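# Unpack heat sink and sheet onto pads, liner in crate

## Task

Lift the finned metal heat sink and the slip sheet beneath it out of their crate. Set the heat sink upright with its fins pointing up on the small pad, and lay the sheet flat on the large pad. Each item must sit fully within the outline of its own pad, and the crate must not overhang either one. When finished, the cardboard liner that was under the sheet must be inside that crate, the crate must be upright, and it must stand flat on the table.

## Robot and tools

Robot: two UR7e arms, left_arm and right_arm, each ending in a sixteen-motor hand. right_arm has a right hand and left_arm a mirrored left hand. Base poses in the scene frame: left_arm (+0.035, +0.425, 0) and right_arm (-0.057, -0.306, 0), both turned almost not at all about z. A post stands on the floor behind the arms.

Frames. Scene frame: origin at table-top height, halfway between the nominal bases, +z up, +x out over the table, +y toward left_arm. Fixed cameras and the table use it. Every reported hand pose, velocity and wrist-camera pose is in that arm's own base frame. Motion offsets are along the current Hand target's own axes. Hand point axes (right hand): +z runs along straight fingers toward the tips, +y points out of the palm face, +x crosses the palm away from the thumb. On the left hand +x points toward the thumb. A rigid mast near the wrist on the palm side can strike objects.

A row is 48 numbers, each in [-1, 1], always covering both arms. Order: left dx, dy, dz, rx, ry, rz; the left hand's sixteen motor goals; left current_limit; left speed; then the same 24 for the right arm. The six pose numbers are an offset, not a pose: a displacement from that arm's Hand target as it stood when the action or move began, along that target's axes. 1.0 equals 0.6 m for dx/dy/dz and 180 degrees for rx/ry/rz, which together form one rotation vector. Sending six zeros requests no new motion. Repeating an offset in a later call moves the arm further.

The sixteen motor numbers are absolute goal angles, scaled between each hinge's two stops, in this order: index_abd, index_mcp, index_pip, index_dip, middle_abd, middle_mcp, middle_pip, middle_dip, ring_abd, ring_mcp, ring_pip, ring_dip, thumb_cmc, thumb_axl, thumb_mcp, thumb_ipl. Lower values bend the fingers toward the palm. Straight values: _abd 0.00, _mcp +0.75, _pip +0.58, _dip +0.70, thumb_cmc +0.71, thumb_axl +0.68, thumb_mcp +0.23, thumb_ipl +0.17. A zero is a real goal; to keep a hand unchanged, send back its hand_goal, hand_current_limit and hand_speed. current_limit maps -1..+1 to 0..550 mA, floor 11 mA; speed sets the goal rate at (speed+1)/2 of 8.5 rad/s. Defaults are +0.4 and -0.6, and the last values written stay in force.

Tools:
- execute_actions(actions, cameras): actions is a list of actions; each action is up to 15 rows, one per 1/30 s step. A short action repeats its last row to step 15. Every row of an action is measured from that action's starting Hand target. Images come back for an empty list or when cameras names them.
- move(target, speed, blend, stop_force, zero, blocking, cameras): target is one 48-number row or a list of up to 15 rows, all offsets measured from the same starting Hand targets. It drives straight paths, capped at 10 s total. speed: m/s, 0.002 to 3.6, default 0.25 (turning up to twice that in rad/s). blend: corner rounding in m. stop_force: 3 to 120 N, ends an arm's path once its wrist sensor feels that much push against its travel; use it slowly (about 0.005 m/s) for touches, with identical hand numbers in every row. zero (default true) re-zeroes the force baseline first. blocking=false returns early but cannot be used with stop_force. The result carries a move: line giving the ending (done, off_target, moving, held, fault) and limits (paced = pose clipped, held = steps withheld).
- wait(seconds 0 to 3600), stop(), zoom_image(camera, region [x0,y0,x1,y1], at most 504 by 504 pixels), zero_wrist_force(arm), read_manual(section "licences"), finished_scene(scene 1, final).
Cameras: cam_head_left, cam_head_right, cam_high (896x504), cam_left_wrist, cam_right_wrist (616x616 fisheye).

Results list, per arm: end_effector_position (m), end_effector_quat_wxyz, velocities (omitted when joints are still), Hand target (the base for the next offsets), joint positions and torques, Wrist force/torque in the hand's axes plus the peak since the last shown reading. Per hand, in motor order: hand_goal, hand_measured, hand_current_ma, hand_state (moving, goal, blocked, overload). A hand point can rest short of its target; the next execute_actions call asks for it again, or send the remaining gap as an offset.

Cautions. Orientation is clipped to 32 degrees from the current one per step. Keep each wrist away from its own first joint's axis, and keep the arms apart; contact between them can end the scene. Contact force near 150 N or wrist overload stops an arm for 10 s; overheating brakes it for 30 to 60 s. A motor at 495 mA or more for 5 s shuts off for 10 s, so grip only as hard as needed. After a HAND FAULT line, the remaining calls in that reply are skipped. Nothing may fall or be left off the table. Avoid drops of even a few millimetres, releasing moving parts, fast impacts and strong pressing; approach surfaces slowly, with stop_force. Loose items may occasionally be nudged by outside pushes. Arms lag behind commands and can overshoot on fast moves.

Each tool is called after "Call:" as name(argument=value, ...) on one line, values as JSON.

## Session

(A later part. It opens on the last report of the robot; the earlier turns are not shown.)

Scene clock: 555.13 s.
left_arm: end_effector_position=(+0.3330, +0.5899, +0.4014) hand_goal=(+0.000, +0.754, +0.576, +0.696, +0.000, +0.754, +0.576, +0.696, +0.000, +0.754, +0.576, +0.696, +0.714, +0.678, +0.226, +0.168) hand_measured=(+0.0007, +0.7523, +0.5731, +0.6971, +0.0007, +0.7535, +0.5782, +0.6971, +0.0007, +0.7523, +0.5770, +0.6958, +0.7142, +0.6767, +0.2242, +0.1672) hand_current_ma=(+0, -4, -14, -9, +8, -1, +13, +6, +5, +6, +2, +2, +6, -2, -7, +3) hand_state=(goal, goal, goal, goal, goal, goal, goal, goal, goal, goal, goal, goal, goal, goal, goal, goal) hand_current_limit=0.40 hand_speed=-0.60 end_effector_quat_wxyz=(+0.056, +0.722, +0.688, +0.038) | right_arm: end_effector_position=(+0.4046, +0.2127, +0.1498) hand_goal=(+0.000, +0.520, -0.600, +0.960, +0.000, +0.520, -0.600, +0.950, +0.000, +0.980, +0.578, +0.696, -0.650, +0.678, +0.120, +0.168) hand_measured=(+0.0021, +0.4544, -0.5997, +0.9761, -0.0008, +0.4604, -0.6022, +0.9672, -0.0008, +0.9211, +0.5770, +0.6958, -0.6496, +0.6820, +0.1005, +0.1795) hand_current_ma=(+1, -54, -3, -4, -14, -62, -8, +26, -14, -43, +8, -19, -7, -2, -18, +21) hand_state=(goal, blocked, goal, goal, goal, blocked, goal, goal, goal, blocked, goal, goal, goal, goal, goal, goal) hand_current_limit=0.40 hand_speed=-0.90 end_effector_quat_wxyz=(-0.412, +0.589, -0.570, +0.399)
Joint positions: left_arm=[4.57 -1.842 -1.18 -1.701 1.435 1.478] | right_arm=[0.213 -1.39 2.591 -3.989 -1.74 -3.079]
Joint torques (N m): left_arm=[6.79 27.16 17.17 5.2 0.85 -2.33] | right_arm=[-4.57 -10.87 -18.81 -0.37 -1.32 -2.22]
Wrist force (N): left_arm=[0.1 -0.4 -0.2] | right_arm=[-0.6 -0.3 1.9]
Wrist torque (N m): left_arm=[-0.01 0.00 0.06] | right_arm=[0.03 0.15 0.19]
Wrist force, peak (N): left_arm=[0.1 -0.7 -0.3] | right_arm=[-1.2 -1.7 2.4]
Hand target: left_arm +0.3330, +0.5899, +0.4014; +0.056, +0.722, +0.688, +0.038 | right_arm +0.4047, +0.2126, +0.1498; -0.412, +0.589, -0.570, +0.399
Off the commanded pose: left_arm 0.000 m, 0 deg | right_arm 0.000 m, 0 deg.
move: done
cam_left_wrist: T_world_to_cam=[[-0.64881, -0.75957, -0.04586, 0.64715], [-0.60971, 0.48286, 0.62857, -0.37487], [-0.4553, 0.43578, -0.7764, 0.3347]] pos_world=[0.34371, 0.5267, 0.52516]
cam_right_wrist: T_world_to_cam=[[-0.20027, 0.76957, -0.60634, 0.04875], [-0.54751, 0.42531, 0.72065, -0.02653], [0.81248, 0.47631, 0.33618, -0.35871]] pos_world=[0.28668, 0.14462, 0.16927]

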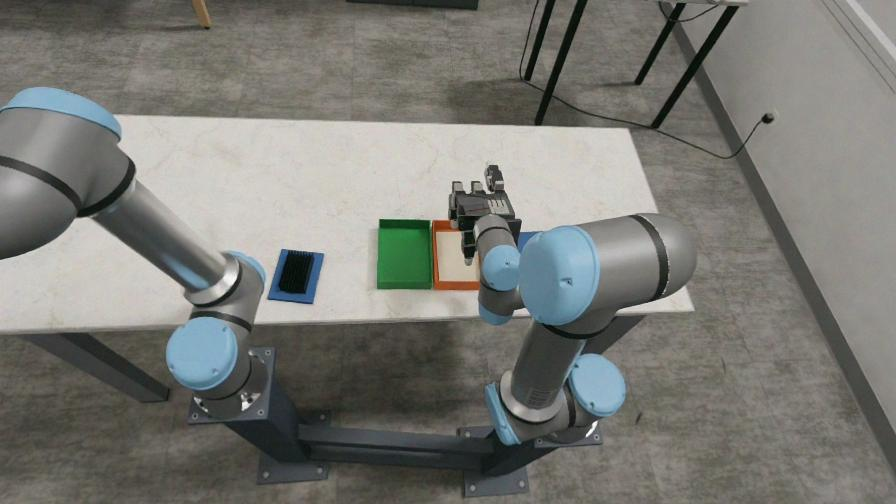

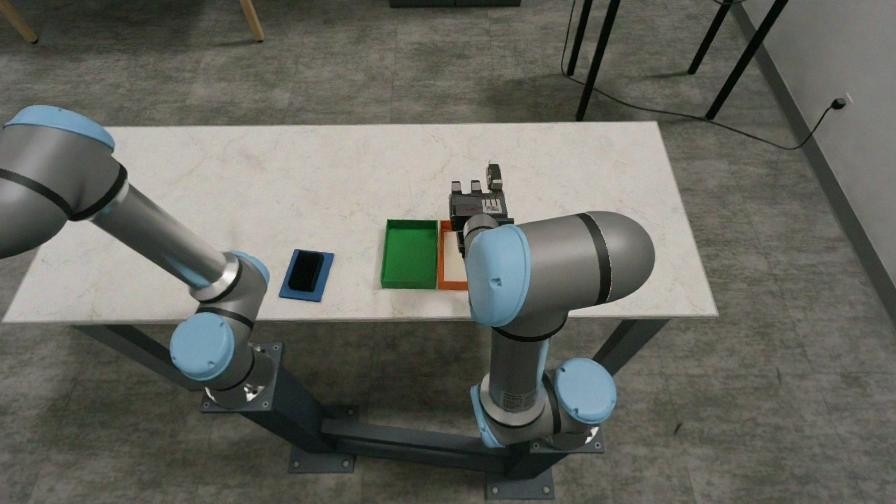

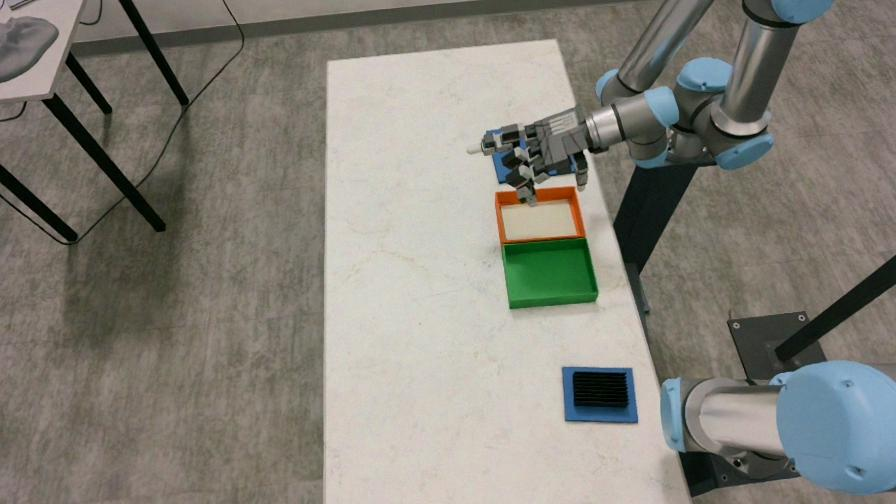

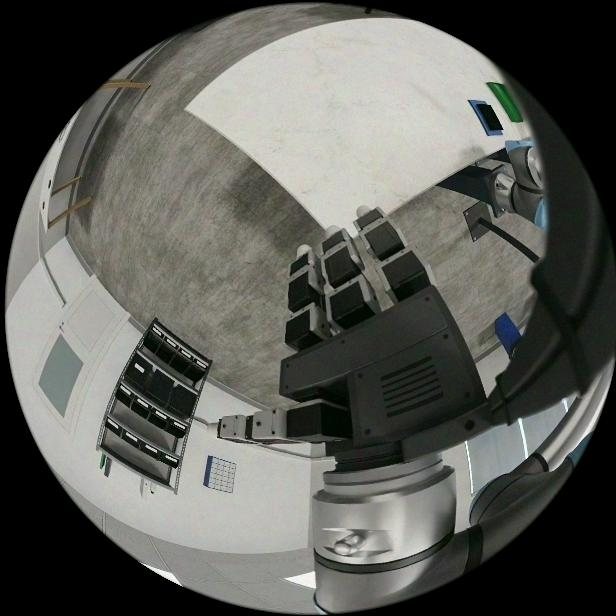

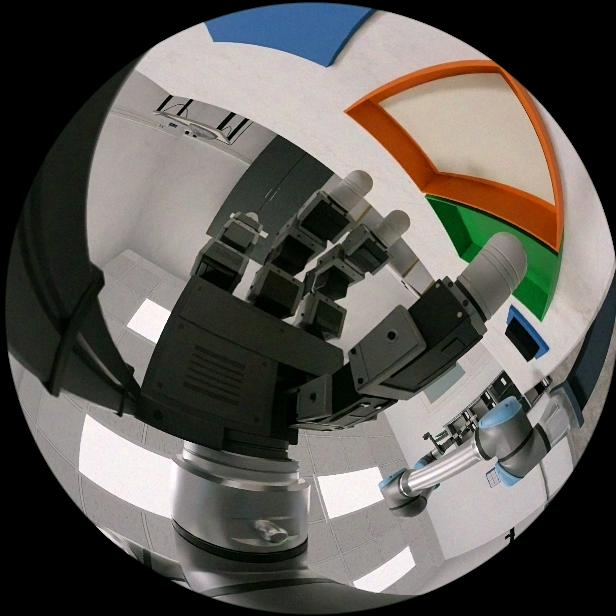

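Call:
move(target=[0,0,0,0,0,0,0,0.754,0.576,0.696,0,0.754,0.576,0.696,0,0.754,0.576,0.696,0.714,0.678,0.226,0.168,0.4,-0.6,0,0.1096,0.0399,0,0,0,0,0.205,-0.153,0.696,0,0.205,-0.153,0.696,0,0.98,0.577,0.696,-0.65,0.677,0.12,0.168,0.6,-0.7], speed=0.1)

Call:
move(target=[0,0,0,0,0,0,0,0.754,0.576,0.696,0,0.754,0.576,0.696,0,0.754,0.576,0.696,0.714,0.678,0.226,0.168,0.4,-0.6,0,0.0705,0.0257,0,0,0,0,0.205,-0.153,0.696,0,0.205,-0.153,0.696,0,0.98,0.577,0.696,-0.65,0.677,0.12,0.168,0.6,-0.7], speed=0.006, stop_force=3, cameras=["cam_right_wrist","cam_high"])

Call:
zoom_image(camera="cam_right_wrist", region=[280, 60, 560, 340])

Scene clock: 749.73 s.
left_arm: end_effector_position=(+0.3330, +0.5899, +0.4014) hand_goal=(+0.000, +0.754, +0.576, +0.696, +0.000, +0.754, +0.576, +0.696, +0.000, +0.754, +0.576, +0.696, +0.714, +0.678, +0.226, +0.168) hand_measured=(-0.0008, +0.7535, +0.5718, +0.6958, -0.0008, +0.7523, +0.5770, +0.6958, -0.0008, +0.7535, +0.5757, +0.6945, +0.7142, +0.6767, +0.2242, +0.1672) hand_current_ma=(+5, -5, -16, -12, +9, +5, +11, +7, -1, +9, +3, +4, +11, +0, -1, +12) hand_state=(goal, goal, goal, goal, goal, goal, goal, goal, goal, goal, goal, goal, goal, goal, goal, goal) hand_current_limit=0.40 hand_speed=-0.60 end_effector_quat_wxyz=(+0.056, +0.722, +0.688, +0.038) | right_arm: end_effector_position=(+0.4047, +0.2126, +0.0798) hand_goal=(+0.000, +0.206, -0.152, +0.696, +0.000, +0.206, -0.152, +0.696, +0.000, +0.980, +0.578, +0.696, -0.650, +0.678, +0.120, +0.168) hand_measured=(+0.0021, +0.1903, -0.1583, +0.7073, -0.0008, +0.1903, -0.1596, +0.7124, +0.0007, +0.9211, +0.5770, +0.6958, -0.6496, +0.6830, +0.1015, +0.1795) hand_current_ma=(-1, -15, -6, +2, -12, -7, -14, +11, +1, -53, +8, -9, +0, -9, -7, +3) hand_state=(goal, goal, goal, goal, goal, goal, goal, goal, goal, blocked, goal, goal, goal, goal, goal, goal) hand_current_limit=0.60 hand_speed=-0.70 end_effector_quat_wxyz=(-0.412, +0.589, -0.570, +0.399)
Joint positions: left_arm=[4.57 -1.842 -1.18 -1.701 1.435 1.478] | right_arm=[0.213 -1.077 2.605 -4.316 -1.74 -3.079]
Joint torques (N m): left_arm=[5.97 26.24 17.01 5.11 0.64 -2.23] | right_arm=[6.07 -18.09 -4.06 -4.91 0.94 -0.06]
Wrist force (N): left_arm=[0.0 -0.4 -0.3] | right_arm=[-0.6 -0.4 1.9]
Wrist torque (N m): left_arm=[-0.01 0.01 0.06] | right_arm=[0.03 0.14 0.19]
Wrist force, peak (N): left_arm=[0.3 -0.6 -0.3] | right_arm=[-0.5 -2.2 1.8]
Hand target: left_arm +0.3330, +0.5899, +0.4014; +0.056, +0.722, +0.688, +0.038 | right_arm +0.4046, +0.2126, +0.0798; -0.412, +0.589, -0.570, +0.399
Off the commanded pose: left_arm 0.000 m, 0 deg | right_arm 0.000 m, 0 deg.
move: done

Scene clock: 753.93 s.
left_arm: end_effector_position=(+0.3330, +0.5899, +0.4014) hand_goal=(+0.000, +0.754, +0.576, +0.696, +0.000, +0.754, +0.576, +0.696, +0.000, +0.754, +0.576, +0.696, +0.714, +0.678, +0.226, +0.168) hand_measured=(+0.0007, +0.7535, +0.5731, +0.6958, -0.0008, +0.7547, +0.5770, +0.6958, +0.0007, +0.7523, +0.5757, +0.6971, +0.7154, +0.6767, +0.2232, +0.1672) hand_current_ma=(+4, -1, -13, -6, +8, +4, +10, +7, +2, +5, +1, +9, +1, -2, -5, +8) hand_state=(goal, goal, goal, goal, goal, goal, goal, goal, goal, goal, goal, goal, goal, goal, goal, goal) hand_current_limit=0.40 hand_speed=-0.60 end_effector_quat_wxyz=(+0.056, +0.722, +0.688, +0.038) | right_arm: end_effector_position=(+0.4047, +0.2126, +0.0592) hand_goal=(+0.000, +0.206, -0.152, +0.696, +0.000, +0.206, -0.152, +0.696, +0.000, +0.980, +0.578, +0.696, -0.650, +0.678, +0.120, +0.168) hand_measured=(+0.0021, +0.1963, -0.1634, +0.6983, +0.0007, +0.1915, -0.1621, +0.7098, -0.0008, +0.9211, +0.5770, +0.6958, -0.6509, +0.6820, +0.1015, +0.1719) hand_current_ma=(-7, -11, -23, -7, -12, -27, -21, +28, -1, -46, +1, -16, -6, +0, -9, +9) hand_state=(goal, goal, goal, goal, goal, goal, goal, goal, goal, blocked, goal, goal, goal, goal, goal, goal) hand_current_limit=0.60 hand_speed=-0.70 end_effector_quat_wxyz=(-0.412, +0.589, -0.570, +0.399)
Joint positions: left_arm=[4.57 -1.842 -1.18 -1.701 1.435 1.478] | right_arm=[0.213 -0.982 2.598 -4.403 -1.74 -3.079]
Joint torques (N m): left_arm=[6.26 26.51 16.25 5.19 0.69 -2.13] | right_arm=[4.95 -34.15 7.36 -0.5 -1.35 -1.49]
Wrist force (N): left_arm=[0.1 -0.5 -0.3] | right_arm=[-0.5 -1.5 1.7]
Wrist torque (N m): left_arm=[-0.03 0.00 0.07] | right_arm=[0.06 0.13 0.20]
Wrist force, peak (N): left_arm=[0.5 -0.5 -0.2] | right_arm=[-0.5 -4.3 1.5]
Hand target: left_arm +0.3330, +0.5899, +0.4014; +0.056, +0.722, +0.688, +0.038 | right_arm +0.4047, +0.2126, +0.0592; -0.412, +0.589, -0.570, +0.399 (not the last commanded pose)
Off the commanded pose: left_arm 0.000 m, 0 deg | right_arm 0.024 m, 0 deg.
move: contact (right_arm)
cam_right_wrist: T_world_to_cam=[[-0.20003, 0.76951, -0.6065, -0.00616], [-0.5474, 0.42562, 0.72056, 0.03873], [0.81261, 0.47613, 0.33609, -0.32821]] pos_world=[0.28668, 0.14452, 0.07867]
Images, in order (width x height): cam_high 896x504, cam_right_wrist 616x616.

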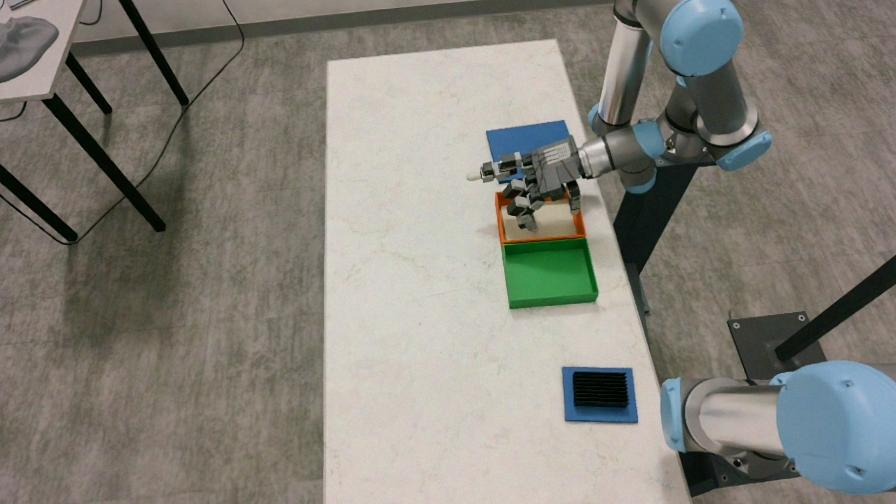

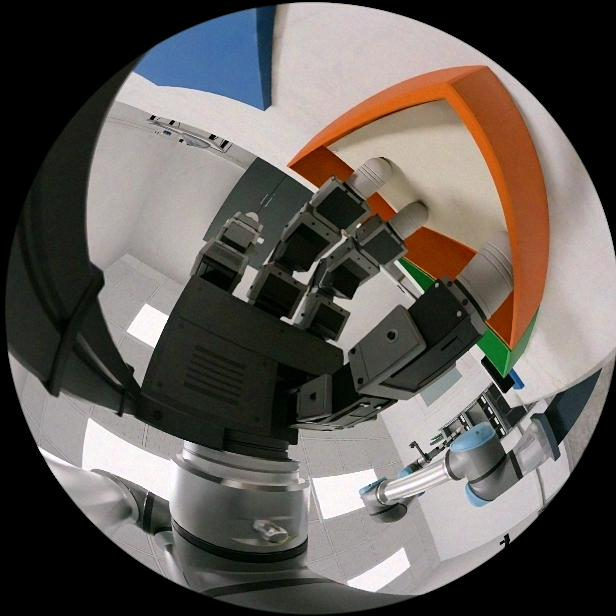

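Scaled by 1.800 from the camera's image (finer frame: 880x880).

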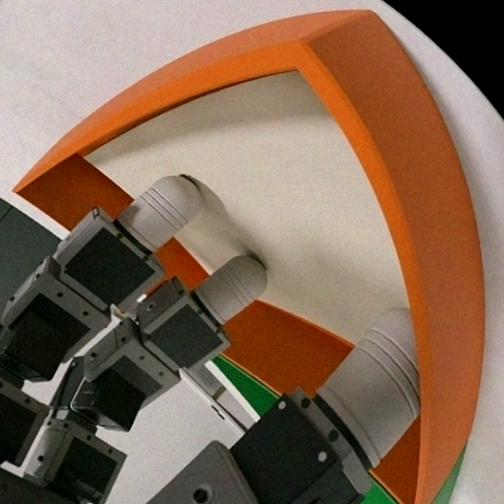

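Call:
move(target=[[0,0,0,0,0,0,0,0.754,0.576,0.696,0,0.754,0.576,0.696,0,0.754,0.576,0.696,0.714,0.678,0.226,0.168,0.4,-0.6,0,-0.094,-0.0342,0,0,0,0,0.205,-0.153,0.696,0,0.205,-0.153,0.696,0,0.98,0.577,0.696,-0.65,0.677,0.12,0.168,0.6,-0.7],[0,0,0,0,0,0,0,0.754,0.576,0.696,0,0.754,0.576,0.696,0,0.754,0.576,0.696,0.714,0.678,0.226,0.168,0.4,-0.6,0.0077,-0.1738,0.185,0,0,0,0,0.205,-0.153,0.696,0,0.205,-0.153,0.696,0,0.98,0.577,0.696,-0.65,0.677,0.12,0.168,0.6,-0.7],[0,0,0,0,0,0,0,0.754,0.576,0.696,0,0.754,0.576,0.696,0,0.754,0.576,0.696,0.714,0.678,0.226,0.168,0.4,-0.6,0.0077,-0.0798,0.2192,0,0,0,0,0.205,-0.153,0.696,0,0.205,-0.153,0.696,0,0.98,0.577,0.696,-0.65,0.677,0.12,0.168,0.6,-0.7]], speed=0.12)

Call:
move(target=[0,0,0,0,0,0,0,0.754,0.576,0.696,0,0.754,0.576,0.696,0,0.754,0.576,0.696,0.714,0.678,0.226,0.168,0.4,-0.6,0,0.047,0.0171,0,0,0,0,0.205,-0.153,0.696,0,0.205,-0.153,0.696,0,0.98,0.577,0.696,-0.65,0.677,0.12,0.168,0.6,-0.7], speed=0.006, stop_force=3, cameras=["cam_right_wrist","cam_high","cam_head_left","cam_head_right"])

Call:
zoom_image(camera="cam_head_right", region=[370, 200, 510, 310])

Call:
zoom_image(camera="cam_head_left", region=[370, 200, 510, 310])

Call:
zoom_image(camera="cam_high", region=[485, 175, 605, 255])

Scene clock: 773.80 s.
left_arm: end_effector_position=(+0.3330, +0.5899, +0.4014) hand_goal=(+0.000, +0.754, +0.576, +0.696, +0.000, +0.754, +0.576, +0.696, +0.000, +0.754, +0.576, +0.696, +0.714, +0.678, +0.226, +0.168) hand_measured=(-0.0008, +0.7523, +0.5744, +0.6958, -0.0008, +0.7535, +0.5770, +0.6971, -0.0008, +0.7523, +0.5770, +0.6958, +0.7142, +0.6777, +0.2242, +0.1681) hand_current_ma=(+5, -4, -12, -5, +12, +1, +8, +7, +3, +9, -1, +6, +8, +0, -6, +10) hand_state=(goal, goal, goal, goal, goal, goal, goal, goal, goal, goal, goal, goal, goal, goal, goal, goal) hand_current_limit=0.40 hand_speed=-0.60 end_effector_quat_wxyz=(+0.056, +0.722, +0.688, +0.038) | right_arm: end_effector_position=(+0.5448, +0.2125, +0.0593) hand_goal=(+0.000, +0.206, -0.152, +0.696, +0.000, +0.206, -0.152, +0.696, +0.000, +0.980, +0.578, +0.696, -0.650, +0.678, +0.120, +0.168) hand_measured=(-0.0023, +0.1939, -0.1596, +0.6983, +0.0007, +0.1915, -0.1596, +0.7098, +0.0021, +0.9211, +0.5770, +0.6958, -0.6496, +0.6820, +0.1035, +0.1719) hand_current_ma=(-8, -18, -5, -5, -15, -16, -6, +21, -9, -41, -6, -4, -10, -1, -23, -1) hand_state=(goal, goal, goal, goal, goal, goal, goal, goal, goal, blocked, goal, goal, goal, goal, goal, goal) hand_current_limit=0.60 hand_speed=-0.70 end_effector_quat_wxyz=(-0.412, +0.589, -0.570, +0.399)
Joint positions: left_arm=[4.57 -1.842 -1.18 -1.701 1.435 1.478] | right_arm=[0.136 -0.936 2.264 -4.119 -1.668 -3.106]
Joint torques (N m): left_arm=[6.95 26.14 16.05 4.88 0.65 -2.3] | right_arm=[5.2 -26.81 1.83 -4.09 -1.4 2.72]
Wrist force (N): left_arm=[0.2 -0.4 -0.1] | right_arm=[-0.8 -0.3 1.7]
Wrist torque (N m): left_arm=[-0.03 -0.01 0.08] | right_arm=[0.09 0.18 0.27]
Wrist force, peak (N): left_arm=[0.4 -0.6 -0.1] | right_arm=[-0.9 -1.1 3.1]
Hand target: left_arm +0.3330, +0.5899, +0.4014; +0.056, +0.722, +0.688, +0.038 | right_arm +0.5447, +0.2125, +0.0592; -0.412, +0.589, -0.570, +0.399
Off the commanded pose: left_arm 0.000 m, 0 deg | right_arm 0.000 m, 0 deg.
move: done

Scene clock: 775.60 s.
left_arm: end_effector_position=(+0.3330, +0.5899, +0.4014) hand_goal=(+0.000, +0.754, +0.576, +0.696, +0.000, +0.754, +0.576, +0.696, +0.000, +0.754, +0.576, +0.696, +0.714, +0.678, +0.226, +0.168) hand_measured=(-0.0008, +0.7535, +0.5744, +0.6971, -0.0008, +0.7523, +0.5770, +0.6958, +0.0007, +0.7523, +0.5757, +0.6971, +0.7142, +0.6767, +0.2242, +0.1672) hand_current_ma=(+3, -6, -12, -7, +7, -5, +12, +6, +2, +8, +3, +6, +3, -2, -4, +4) hand_state=(goal, goal, goal, goal, goal, goal, goal, goal, goal, goal, goal, goal, goal, goal, goal, goal) hand_current_limit=0.40 hand_speed=-0.60 end_effector_quat_wxyz=(+0.056, +0.722, +0.688, +0.038) | right_arm: end_effector_position=(+0.5447, +0.2125, +0.0529) hand_goal=(+0.000, +0.206, -0.152, +0.696, +0.000, +0.206, -0.152, +0.696, +0.000, +0.980, +0.578, +0.696, -0.650, +0.678, +0.120, +0.168) hand_measured=(-0.0023, +0.1939, -0.1608, +0.6996, +0.0007, +0.1987, -0.1647, +0.6996, +0.0021, +0.9211, +0.5770, +0.6958, -0.6496, +0.6820, +0.1035, +0.1719) hand_current_ma=(-2, -8, -2, -2, -9, -16, -16, +13, +2, -41, +12, -8, -11, -8, -23, +8) hand_state=(goal, goal, goal, goal, goal, goal, goal, goal, goal, blocked, goal, goal, goal, goal, goal, goal) hand_current_limit=0.60 hand_speed=-0.70 end_effector_quat_wxyz=(-0.412, +0.589, -0.570, +0.399)
Joint positions: left_arm=[4.57 -1.842 -1.18 -1.701 1.435 1.478] | right_arm=[0.136 -0.917 2.262 -4.136 -1.668 -3.106]
Joint torques (N m): left_arm=[6.77 26.88 16.43 4.95 0.5 -2.2] | right_arm=[3.72 -41.74 1.07 -0.23 -1.37 2.67]
Wrist force (N): left_arm=[0.2 -0.5 -0.2] | right_arm=[-0.7 -1.6 1.7]
Wrist torque (N m): left_arm=[-0.03 -0.01 0.08] | right_arm=[0.07 0.17 0.28]
Wrist force, peak (N): left_arm=[0.4 -0.4 -0.4] | right_arm=[-0.8 -4.9 1.3]
Hand target: left_arm +0.3330, +0.5899, +0.4014; +0.056, +0.722, +0.688, +0.038 | right_arm +0.5447, +0.2125, +0.0529; -0.412, +0.589, -0.570, +0.399 (not the last commanded pose)
Off the commanded pose: left_arm 0.000 m, 0 deg | right_arm 0.024 m, 0 deg.
move: contact (right_arm)
cam_right_wrist: T_world_to_cam=[[-0.19992, 0.76958, -0.60645, 0.01799], [-0.54742, 0.4256, 0.72055, 0.11997], [0.81263, 0.47603, 0.3362, -0.43994]] pos_world=[0.42678, 0.14452, 0.07237]
Images, in order (width x height): cam_head_left 896x504, cam_head_right 896x504, cam_high 896x504, cam_right_wrist 616x616.

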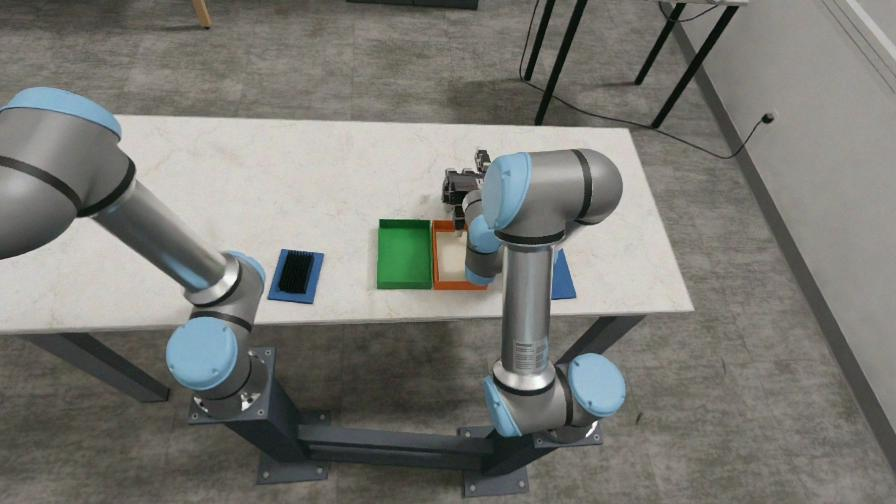

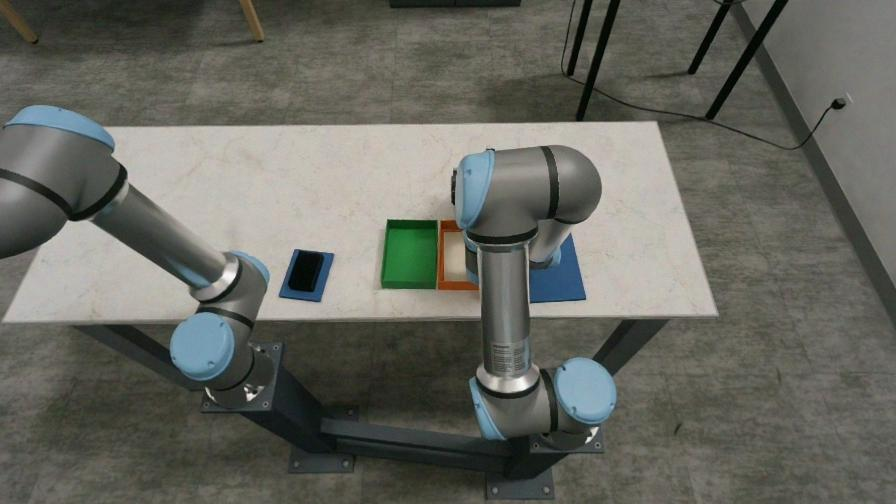

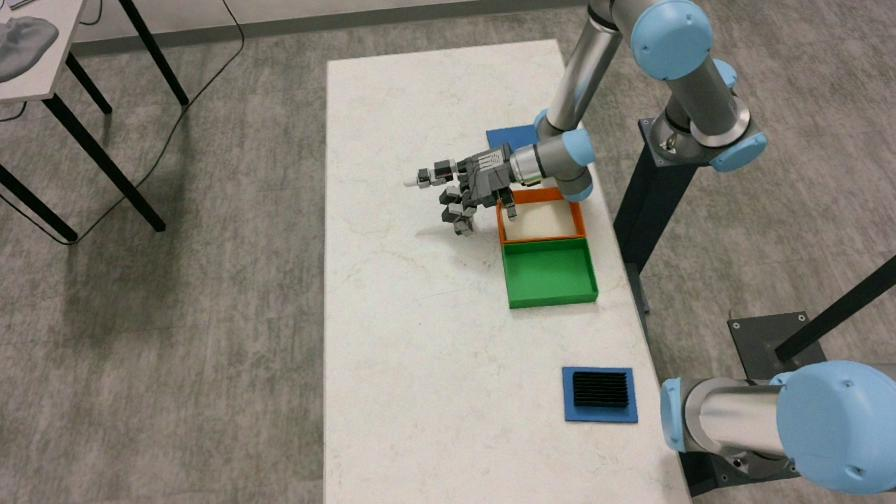

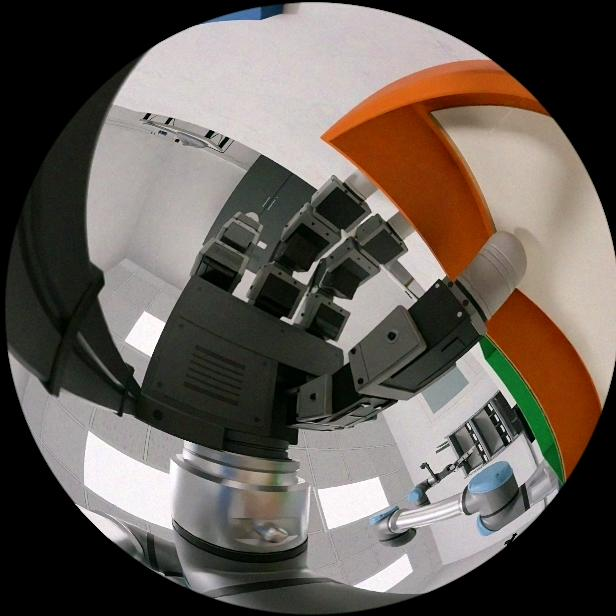

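Scaled by 3.600 from the camera's image (finer frame: 1280x720).

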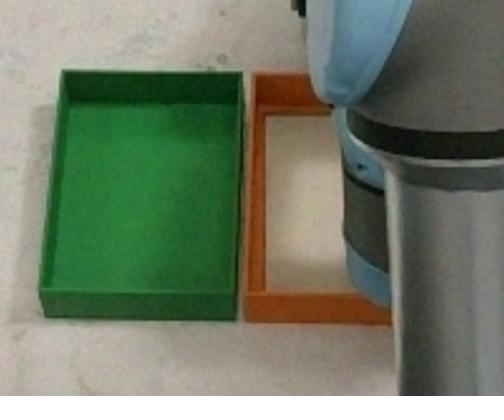

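Scaled by 3.600 from the camera's image (finer frame: 1280x720).

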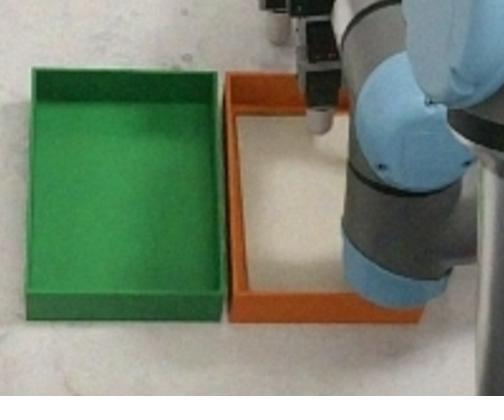

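Scaled by 4.200 from the camera's image (finer frame: 1280x720).

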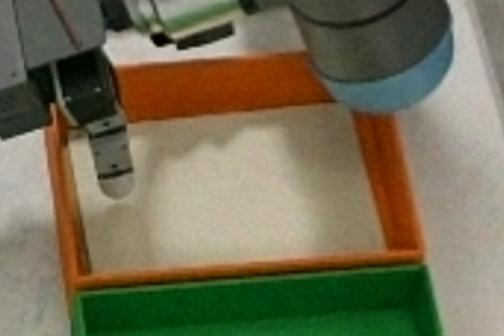

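Call:
move(target=[[0,0,0,0,0,0,0,0.754,0.576,0.696,0,0.754,0.576,0.696,0,0.754,0.576,0.696,0.714,0.678,0.226,0.168,0.4,-0.6,0,-0.141,-0.0513,0,0,0,0,0.205,-0.153,0.696,0,0.205,-0.153,0.696,0,0.98,0.577,0.696,-0.65,0.677,0.12,0.168,0.6,-0.7],[0,0,0,0,0,0,0,0.754,0.576,0.696,0,0.754,0.576,0.696,0,0.754,0.576,0.696,0.714,0.678,0.226,0.168,0.4,-0.6,-0.2348,-0.0877,-0.1978,0,0,0,0,0.205,-0.153,0.696,0,0.205,-0.153,0.696,0,0.98,0.577,0.696,-0.65,0.677,0.12,0.168,0.6,-0.7]], speed=0.15, blend=[0.02,0], cameras=["cam_right_wrist","cam_high","cam_head_left"])

Scene clock: 1139.27 s.
left_arm: end_effector_position=(+0.3330, +0.5899, +0.4014) hand_goal=(+0.000, +0.754, +0.576, +0.696, +0.000, +0.754, +0.576, +0.696, +0.000, +0.754, +0.576, +0.696, +0.714, +0.678, +0.226, +0.168) hand_measured=(+0.0007, +0.7523, +0.5744, +0.6958, -0.0008, +0.7535, +0.5770, +0.6958, -0.0008, +0.7523, +0.5757, +0.6958, +0.7154, +0.6767, +0.2232, +0.1681) hand_current_ma=(+4, -6, -12, -13, +7, +3, +8, +7, -1, +6, +11, +10, +5, -1, -7, +7) hand_state=(goal, goal, goal, goal, goal, goal, goal, goal, goal, goal, goal, goal, goal, goal, goal, goal) hand_current_limit=0.40 hand_speed=-0.60 end_effector_quat_wxyz=(+0.056, +0.722, +0.688, +0.038) | right_arm: end_effector_position=(+0.4467, +0.3503, +0.1430) hand_goal=(+0.000, +0.206, -0.152, +0.696, +0.000, +0.206, -0.152, +0.696, +0.000, +0.980, +0.578, +0.696, -0.650, +0.678, +0.120, +0.168) hand_measured=(+0.0021, +0.1939, -0.1596, +0.6983, +0.0036, +0.1951, -0.1634, +0.7022, +0.0036, +0.9211, +0.5770, +0.6958, -0.6496, +0.6820, +0.1035, +0.1719) hand_current_ma=(-4, -10, -8, +4, -12, +0, -15, +9, -1, -44, -2, -6, -6, -6, -20, +7) hand_state=(goal, goal, goal, goal, goal, goal, goal, goal, goal, blocked, goal, goal, goal, goal, goal, goal) hand_current_limit=0.60 hand_speed=-0.70 end_effector_quat_wxyz=(-0.412, +0.589, -0.570, +0.399)
Joint positions: left_arm=[4.57 -1.842 -1.18 -1.701 1.435 1.478] | right_arm=[0.561 -1.171 2.243 -3.815 -2.064 -2.944]
Joint torques (N m): left_arm=[6.48 26.46 16.85 4.78 0.6 -2.29] | right_arm=[6.33 -37.36 -2.55 -4.66 -1.2 -1.27]
Wrist force (N): left_arm=[0.2 -0.2 -0.3] | right_arm=[-0.5 -0.1 2.1]
Wrist torque (N m): left_arm=[0.02 -0.01 0.06] | right_arm=[0.08 0.13 0.21]
Wrist force, peak (N): left_arm=[0.4 -0.5 -0.4] | right_arm=[-0.9 -2.4 2.1]
Hand target: left_arm +0.3330, +0.5899, +0.4014; +0.056, +0.722, +0.688, +0.038 | right_arm +0.4467, +0.3503, +0.1430; -0.412, +0.589, -0.570, +0.399
Off the commanded pose: left_arm 0.000 m, 0 deg | right_arm 0.000 m, 0 deg.
move: done
cam_right_wrist: T_world_to_cam=[[-0.20008, 0.76955, -0.60644, -0.05288], [-0.54738, 0.42556, 0.72061, -0.05721], [0.81261, 0.47613, 0.33609, -0.45615]] pos_world=[0.32878, 0.28222, 0.16247]
Images, in order (width x height): cam_head_left 896x504, cam_high 896x504, cam_right_wrist 616x616.

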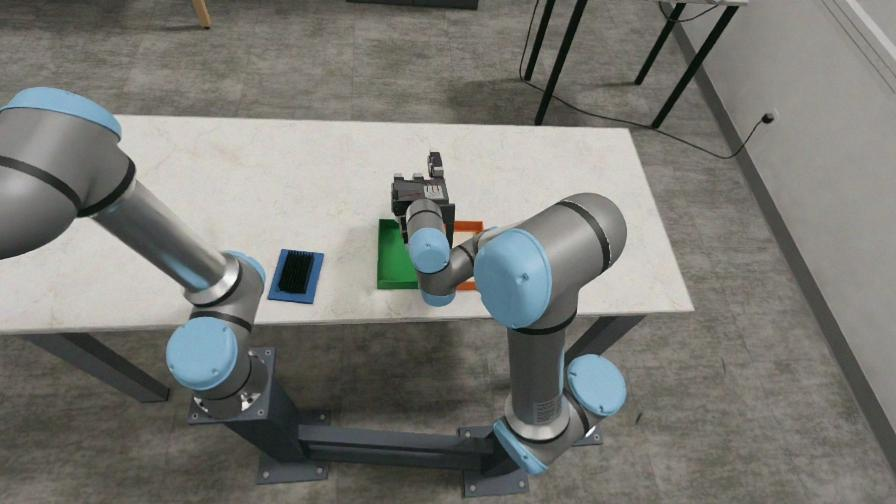

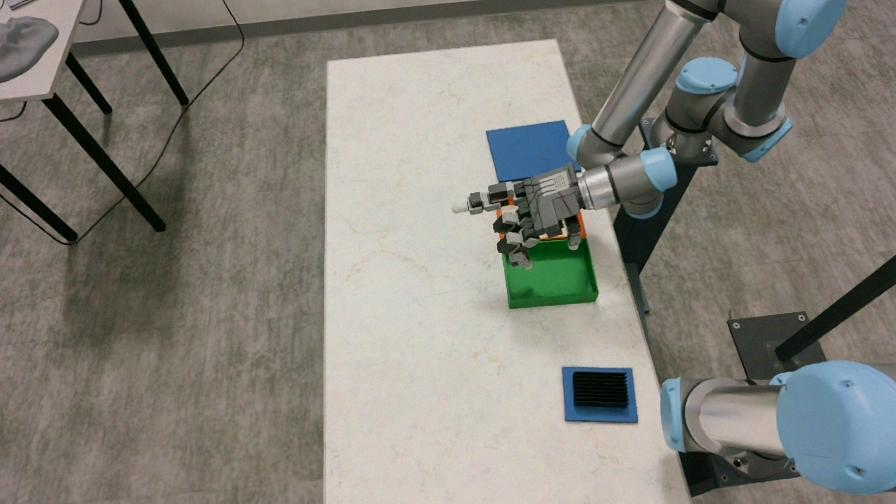

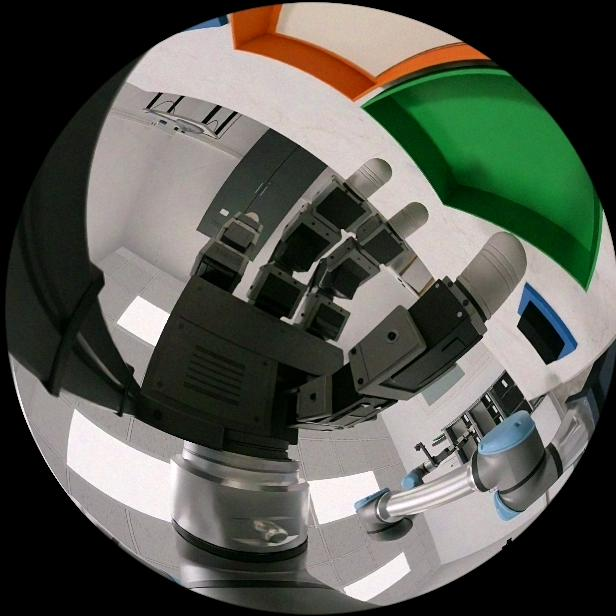

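Call:
zoom_image(camera="cam_right_wrist", region=[340, 40, 610, 300])

Scaled by 1.867 from the camera's image (finer frame: 880x880).

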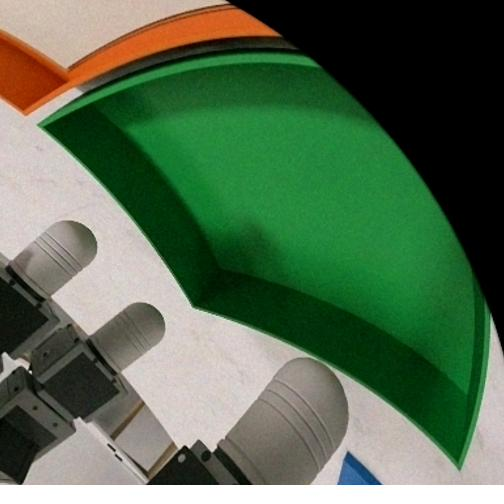

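Call:
move(target=[0,0,0,0,0,0,0,0.754,0.576,0.696,0,0.754,0.576,0.696,0,0.754,0.576,0.696,0.714,0.678,0.226,0.168,0.4,-0.6,0,0.1112,0.0405,0,0,0,0,0.205,-0.153,0.696,0,0.205,-0.153,0.696,0,0.98,0.577,0.696,-0.65,0.677,0.12,0.168,0.6,-0.7], speed=0.08, stop_force=8)

Call:
move(target=[0,0,0,0,0,0,0,0.754,0.576,0.696,0,0.754,0.576,0.696,0,0.754,0.576,0.696,0.714,0.678,0.226,0.168,0.4,-0.6,0.0119,-0.1225,0.3365,0,0,0,0,0.205,-0.153,0.696,0,0.205,-0.153,0.696,0,0.98,0.577,0.696,-0.65,0.677,0.12,0.168,0.6,-0.7], speed=0.06, stop_force=12, cameras=["cam_right_wrist","cam_high","cam_head_left"])

Scene clock: 1157.57 s.
left_arm: end_effector_position=(+0.3330, +0.5899, +0.4014) hand_goal=(+0.000, +0.754, +0.576, +0.696, +0.000, +0.754, +0.576, +0.696, +0.000, +0.754, +0.576, +0.696, +0.714, +0.678, +0.226, +0.168) hand_measured=(-0.0008, +0.7523, +0.5744, +0.6958, +0.0007, +0.7547, +0.5782, +0.6958, +0.0007, +0.7523, +0.5757, +0.6971, +0.7142, +0.6767, +0.2242, +0.1672) hand_current_ma=(+2, -5, -11, -5, +6, +7, +8, +5, +3, +7, +3, +6, +3, +2, -4, +12) hand_state=(goal, goal, goal, goal, goal, goal, goal, goal, goal, goal, goal, goal, goal, goal, goal, goal) hand_current_limit=0.40 hand_speed=-0.60 end_effector_quat_wxyz=(+0.056, +0.722, +0.688, +0.038) | right_arm: end_effector_position=(+0.4467, +0.3503, +0.0720) hand_goal=(+0.000, +0.206, -0.152, +0.696, +0.000, +0.206, -0.152, +0.696, +0.000, +0.980, +0.578, +0.696, -0.650, +0.678, +0.120, +0.168) hand_measured=(+0.0021, +0.1939, -0.1596, +0.6983, +0.0036, +0.1951, -0.1634, +0.7022, +0.0036, +0.9211, +0.5770, +0.6958, -0.6496, +0.6820, +0.1035, +0.1719) hand_current_ma=(-11, -5, +6, -2, -8, -15, -20, +18, +2, -46, +13, -1, -8, -2, -14, +2) hand_state=(goal, goal, goal, goal, goal, goal, goal, goal, goal, blocked, goal, goal, goal, goal, goal, goal) hand_current_limit=0.60 hand_speed=-0.70 end_effector_quat_wxyz=(-0.412, +0.589, -0.570, +0.399)
Joint positions: left_arm=[4.57 -1.842 -1.18 -1.701 1.435 1.478] | right_arm=[0.561 -0.973 2.249 -4.018 -2.065 -2.944]
Joint torques (N m): left_arm=[5.67 26.99 16.3 4.9 0.59 -2.24] | right_arm=[5.77 -27.64 -0.07 -5.06 -1.3 -2.34]
Wrist force (N): left_arm=[0.5 -0.2 -0.1] | right_arm=[-0.8 0.0 2.1]
Wrist torque (N m): left_arm=[0.00 -0.04 0.09] | right_arm=[0.09 0.17 0.19]
Wrist force, peak (N): left_arm=[0.4 -0.6 -0.2] | right_arm=[-1.1 0.8 2.4]
Hand target: left_arm +0.3330, +0.5899, +0.4014; +0.056, +0.722, +0.688, +0.038 | right_arm +0.4467, +0.3503, +0.0720; -0.412, +0.589, -0.570, +0.399
Off the commanded pose: left_arm 0.000 m, 0 deg | right_arm 0.000 m, 0 deg.
move: done

Scene clock: 1162.23 s.
left_arm: end_effector_position=(+0.3330, +0.5899, +0.4014) hand_goal=(+0.000, +0.754, +0.576, +0.696, +0.000, +0.754, +0.576, +0.696, +0.000, +0.754, +0.576, +0.696, +0.714, +0.678, +0.226, +0.168) hand_measured=(+0.0007, +0.7535, +0.5731, +0.6958, +0.0007, +0.7535, +0.5782, +0.6958, -0.0008, +0.7523, +0.5757, +0.6971, +0.7129, +0.6767, +0.2232, +0.1681) hand_current_ma=(+3, -6, -11, -8, +10, -1, +9, +7, +5, +4, -2, +1, +6, +1, -5, +10) hand_state=(goal, goal, goal, goal, goal, goal, goal, goal, goal, goal, goal, goal, goal, goal, goal, goal) hand_current_limit=0.40 hand_speed=-0.60 end_effector_quat_wxyz=(+0.056, +0.722, +0.688, +0.038) | right_arm: end_effector_position=(+0.6616, +0.3501, +0.0720) hand_goal=(+0.000, +0.206, -0.152, +0.696, +0.000, +0.206, -0.152, +0.696, +0.000, +0.980, +0.578, +0.696, -0.650, +0.678, +0.120, +0.168) hand_measured=(-0.0008, +0.1879, -0.1596, +0.6983, +0.0036, +0.1843, -0.1647, +0.6996, +0.0007, +0.9211, +0.5770, +0.6958, -0.6496, +0.6820, +0.1035, +0.1719) hand_current_ma=(-12, -18, +11, -12, -2, -21, -15, +13, -2, -50, -2, +0, -4, +3, -21, +7) hand_state=(goal, goal, goal, goal, goal, blocked, goal, goal, goal, blocked, goal, goal, goal, goal, goal, goal) hand_current_limit=0.60 hand_speed=-0.70 end_effector_quat_wxyz=(-0.412, +0.589, -0.570, +0.399)
Joint positions: left_arm=[4.57 -1.842 -1.18 -1.701 1.435 1.478] | right_arm=[0.36 -0.78 1.754 -3.748 -1.877 -3.026]
Joint torques (N m): left_arm=[6.97 27.3 16.64 4.91 0.52 -2.22] | right_arm=[6.48 -54.36 -15.3 -5.07 -1.35 2.63]
Wrist force (N): left_arm=[0.1 -0.6 -0.1] | right_arm=[-0.8 -0.2 1.9]
Wrist torque (N m): left_arm=[-0.05 0.00 0.06] | right_arm=[0.08 0.17 0.27]
Wrist force, peak (N): left_arm=[0.5 -0.5 -0.3] | right_arm=[-1.1 -1.3 2.2]
Hand target: left_arm +0.3330, +0.5899, +0.4014; +0.056, +0.722, +0.688, +0.038 | right_arm +0.6616, +0.3501, +0.0720; -0.412, +0.589, -0.570, +0.399
Off the commanded pose: left_arm 0.000 m, 0 deg | right_arm 0.000 m, 0 deg.
move: done
cam_right_wrist: T_world_to_cam=[[-0.20006, 0.76956, -0.60643, -0.05287], [-0.54734, 0.42558, 0.72063, 0.11159], [0.81265, 0.47609, 0.33606, -0.60688]] pos_world=[0.54368, 0.28212, 0.09147]
Images, in order (width x height): cam_head_left 896x504, cam_high 896x504, cam_right_wrist 616x616.

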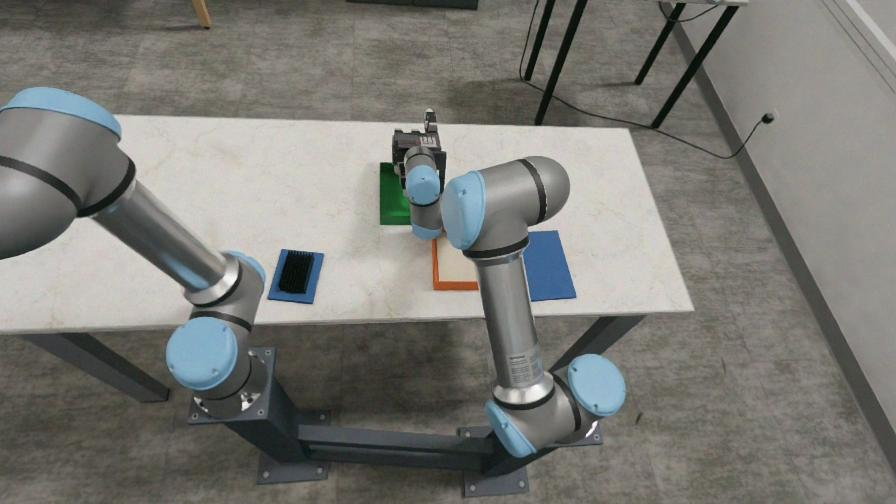

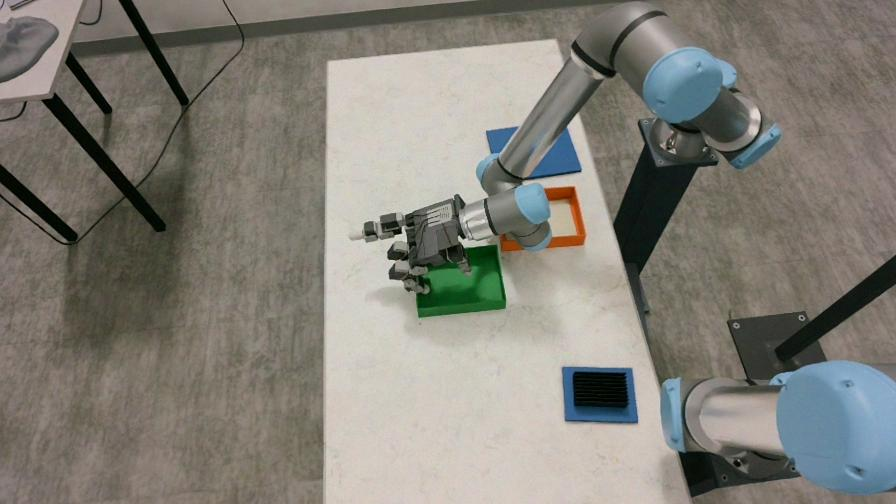

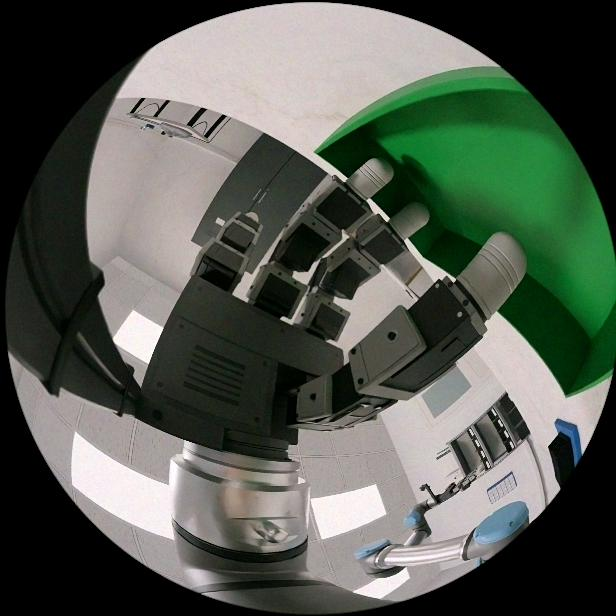

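Call:
move(target=[[0,0,0,0,0,0,0,0.754,0.576,0.696,0,0.754,0.576,0.696,0,0.754,0.576,0.696,0.714,0.678,0.226,0.168,0.4,-0.6,0,-0.1566,-0.057,0,0,0,0,0.205,-0.153,0.696,0,0.205,-0.153,0.696,0,0.98,0.577,0.696,-0.65,0.677,0.12,0.168,0.6,-0.7],[0,0,0,0,0,0,0,0.754,0.576,0.696,0,0.754,0.576,0.696,0,0.754,0.576,0.696,0.714,0.678,0.226,0.168,0.4,-0.6,0.1478,0.017,-0.4755,-0.0428,0.4687,0.2185,0,0.205,-0.474,0.725,0,0.205,-0.474,0.725,0,0.98,0.577,0.696,-0.657,0.677,-0.045,0.168,0.6,-0.7]], speed=0.2, blend=[0.03,0], cameras=["all"])

Scene clock: 1183.40 s.
left_arm: end_effector_position=(+0.3330, +0.5899, +0.4014) hand_goal=(+0.000, +0.754, +0.576, +0.696, +0.000, +0.754, +0.576, +0.696, +0.000, +0.754, +0.576, +0.696, +0.714, +0.678, +0.226, +0.168) hand_measured=(-0.0008, +0.7535, +0.5731, +0.6971, +0.0007, +0.7535, +0.5770, +0.6958, +0.0007, +0.7523, +0.5770, +0.6958, +0.7142, +0.6777, +0.2232, +0.1672) hand_current_ma=(+3, -8, -12, -9, +9, +3, +9, +6, +2, +8, +7, +1, +0, +2, -5, +8) hand_state=(goal, goal, goal, goal, goal, goal, goal, goal, goal, goal, goal, goal, goal, goal, goal, goal) hand_current_limit=0.40 hand_speed=-0.60 end_effector_quat_wxyz=(+0.056, +0.722, +0.688, +0.038) | right_arm: end_effector_position=(+0.3931, +0.2526, +0.1600) hand_goal=(+0.000, +0.206, -0.474, +0.726, +0.000, +0.206, -0.474, +0.726, +0.000, +0.980, +0.578, +0.696, -0.656, +0.678, -0.044, +0.168) hand_measured=(+0.0007, +0.1867, -0.4444, +0.7187, +0.0007, +0.1843, -0.4393, +0.7111, +0.0007, +0.9211, +0.5770, +0.6958, -0.6496, +0.6820, -0.0410, +0.1719) hand_current_ma=(+2, -26, +20, -12, -7, -33, +20, -4, -4, -48, +7, -10, -5, -4, -5, +9) hand_state=(goal, goal, blocked, goal, goal, blocked, blocked, goal, goal, blocked, goal, goal, goal, goal, goal, goal) hand_current_limit=0.60 hand_speed=-0.70 end_effector_quat_wxyz=(-0.005, +0.008, +0.866, -0.500)
Joint positions: left_arm=[4.57 -1.842 -1.18 -1.701 1.435 1.478] | right_arm=[0.588 -1.317 1.724 -1.198 -2.361 -0.624]
Joint torques (N m): left_arm=[7.21 26.44 16 4.92 0.52 -2.36] | right_arm=[5.16 -24.98 -9.27 0.88 0.54 2.7]
Wrist force (N): left_arm=[0.4 -0.3 -0.2] | right_arm=[-0.4 -0.2 1.5]
Wrist torque (N m): left_arm=[-0.01 -0.03 0.08] | right_arm=[0.11 0.11 0.19]
Wrist force, peak (N): left_arm=[0.2 -0.5 -0.5] | right_arm=[-0.8 2.0 2.9]
Hand target: left_arm +0.3330, +0.5899, +0.4014; +0.056, +0.722, +0.688, +0.038 | right_arm +0.3931, +0.2526, +0.1600; -0.005, +0.008, +0.866, -0.500
Off the commanded pose: left_arm 0.000 m, 0 deg | right_arm 0.000 m, 0 deg.
move: done
cam_left_wrist: T_world_to_cam=[[-0.64881, -0.75957, -0.04586, 0.64715], [-0.60971, 0.48286, 0.62857, -0.37487], [-0.4553, 0.43578, -0.7764, 0.3347]] pos_world=[0.34371, 0.5267, 0.52516]
cam_right_wrist: T_world_to_cam=[[0.78059, 0.26242, -0.56728, -0.24185], [0.45141, 0.39107, 0.80205, -0.45421], [0.43233, -0.88216, 0.18681, 0.14477]] pos_world=[0.33124, 0.36881, 0.20006]

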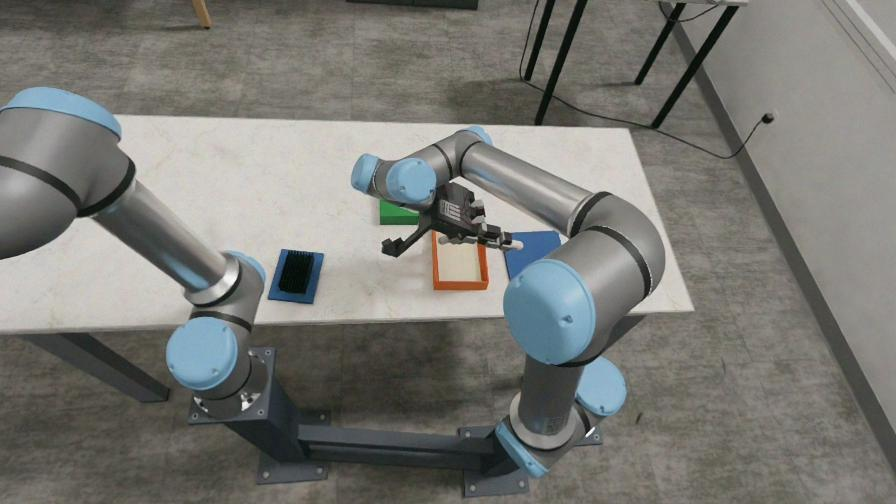

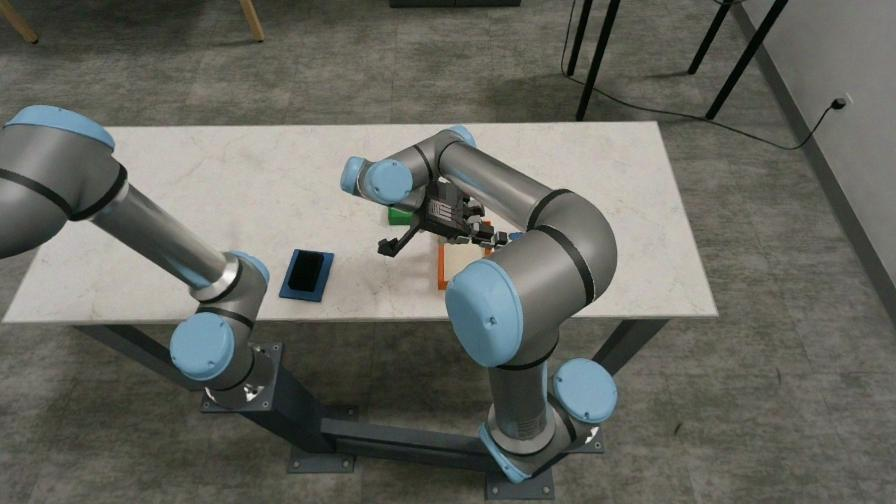

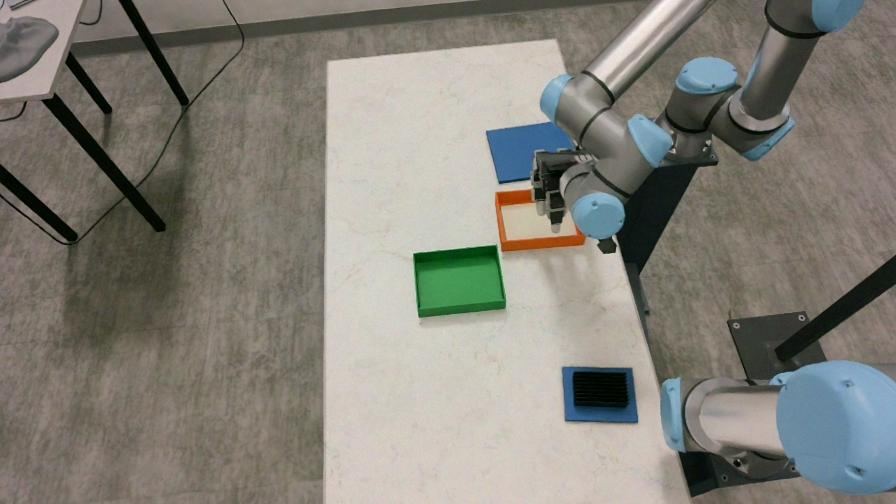

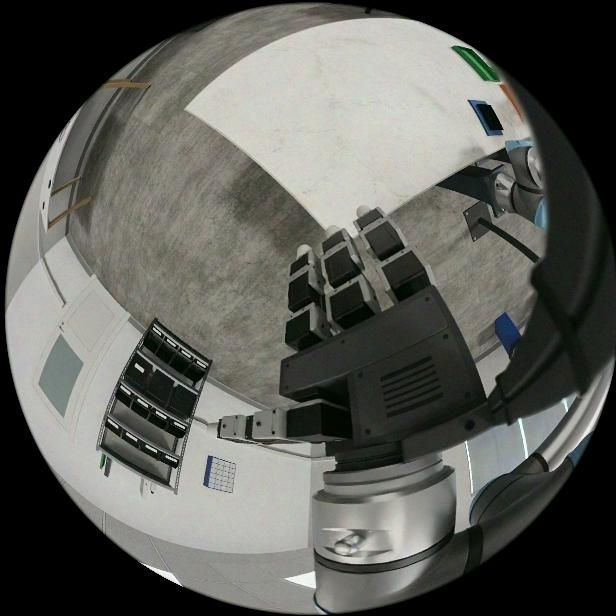

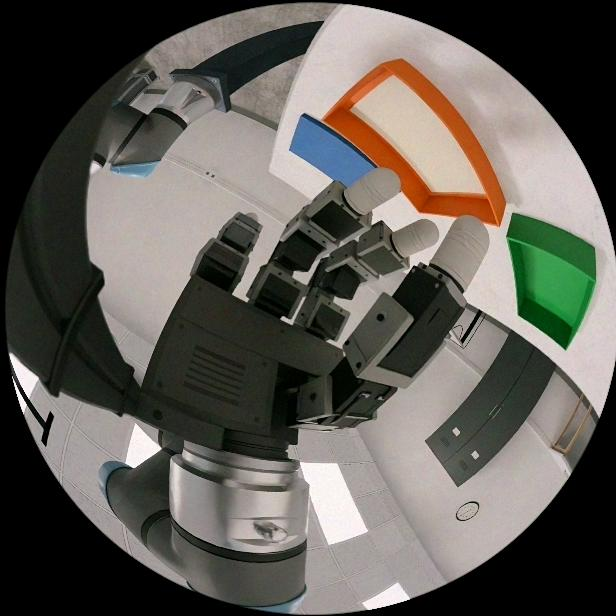

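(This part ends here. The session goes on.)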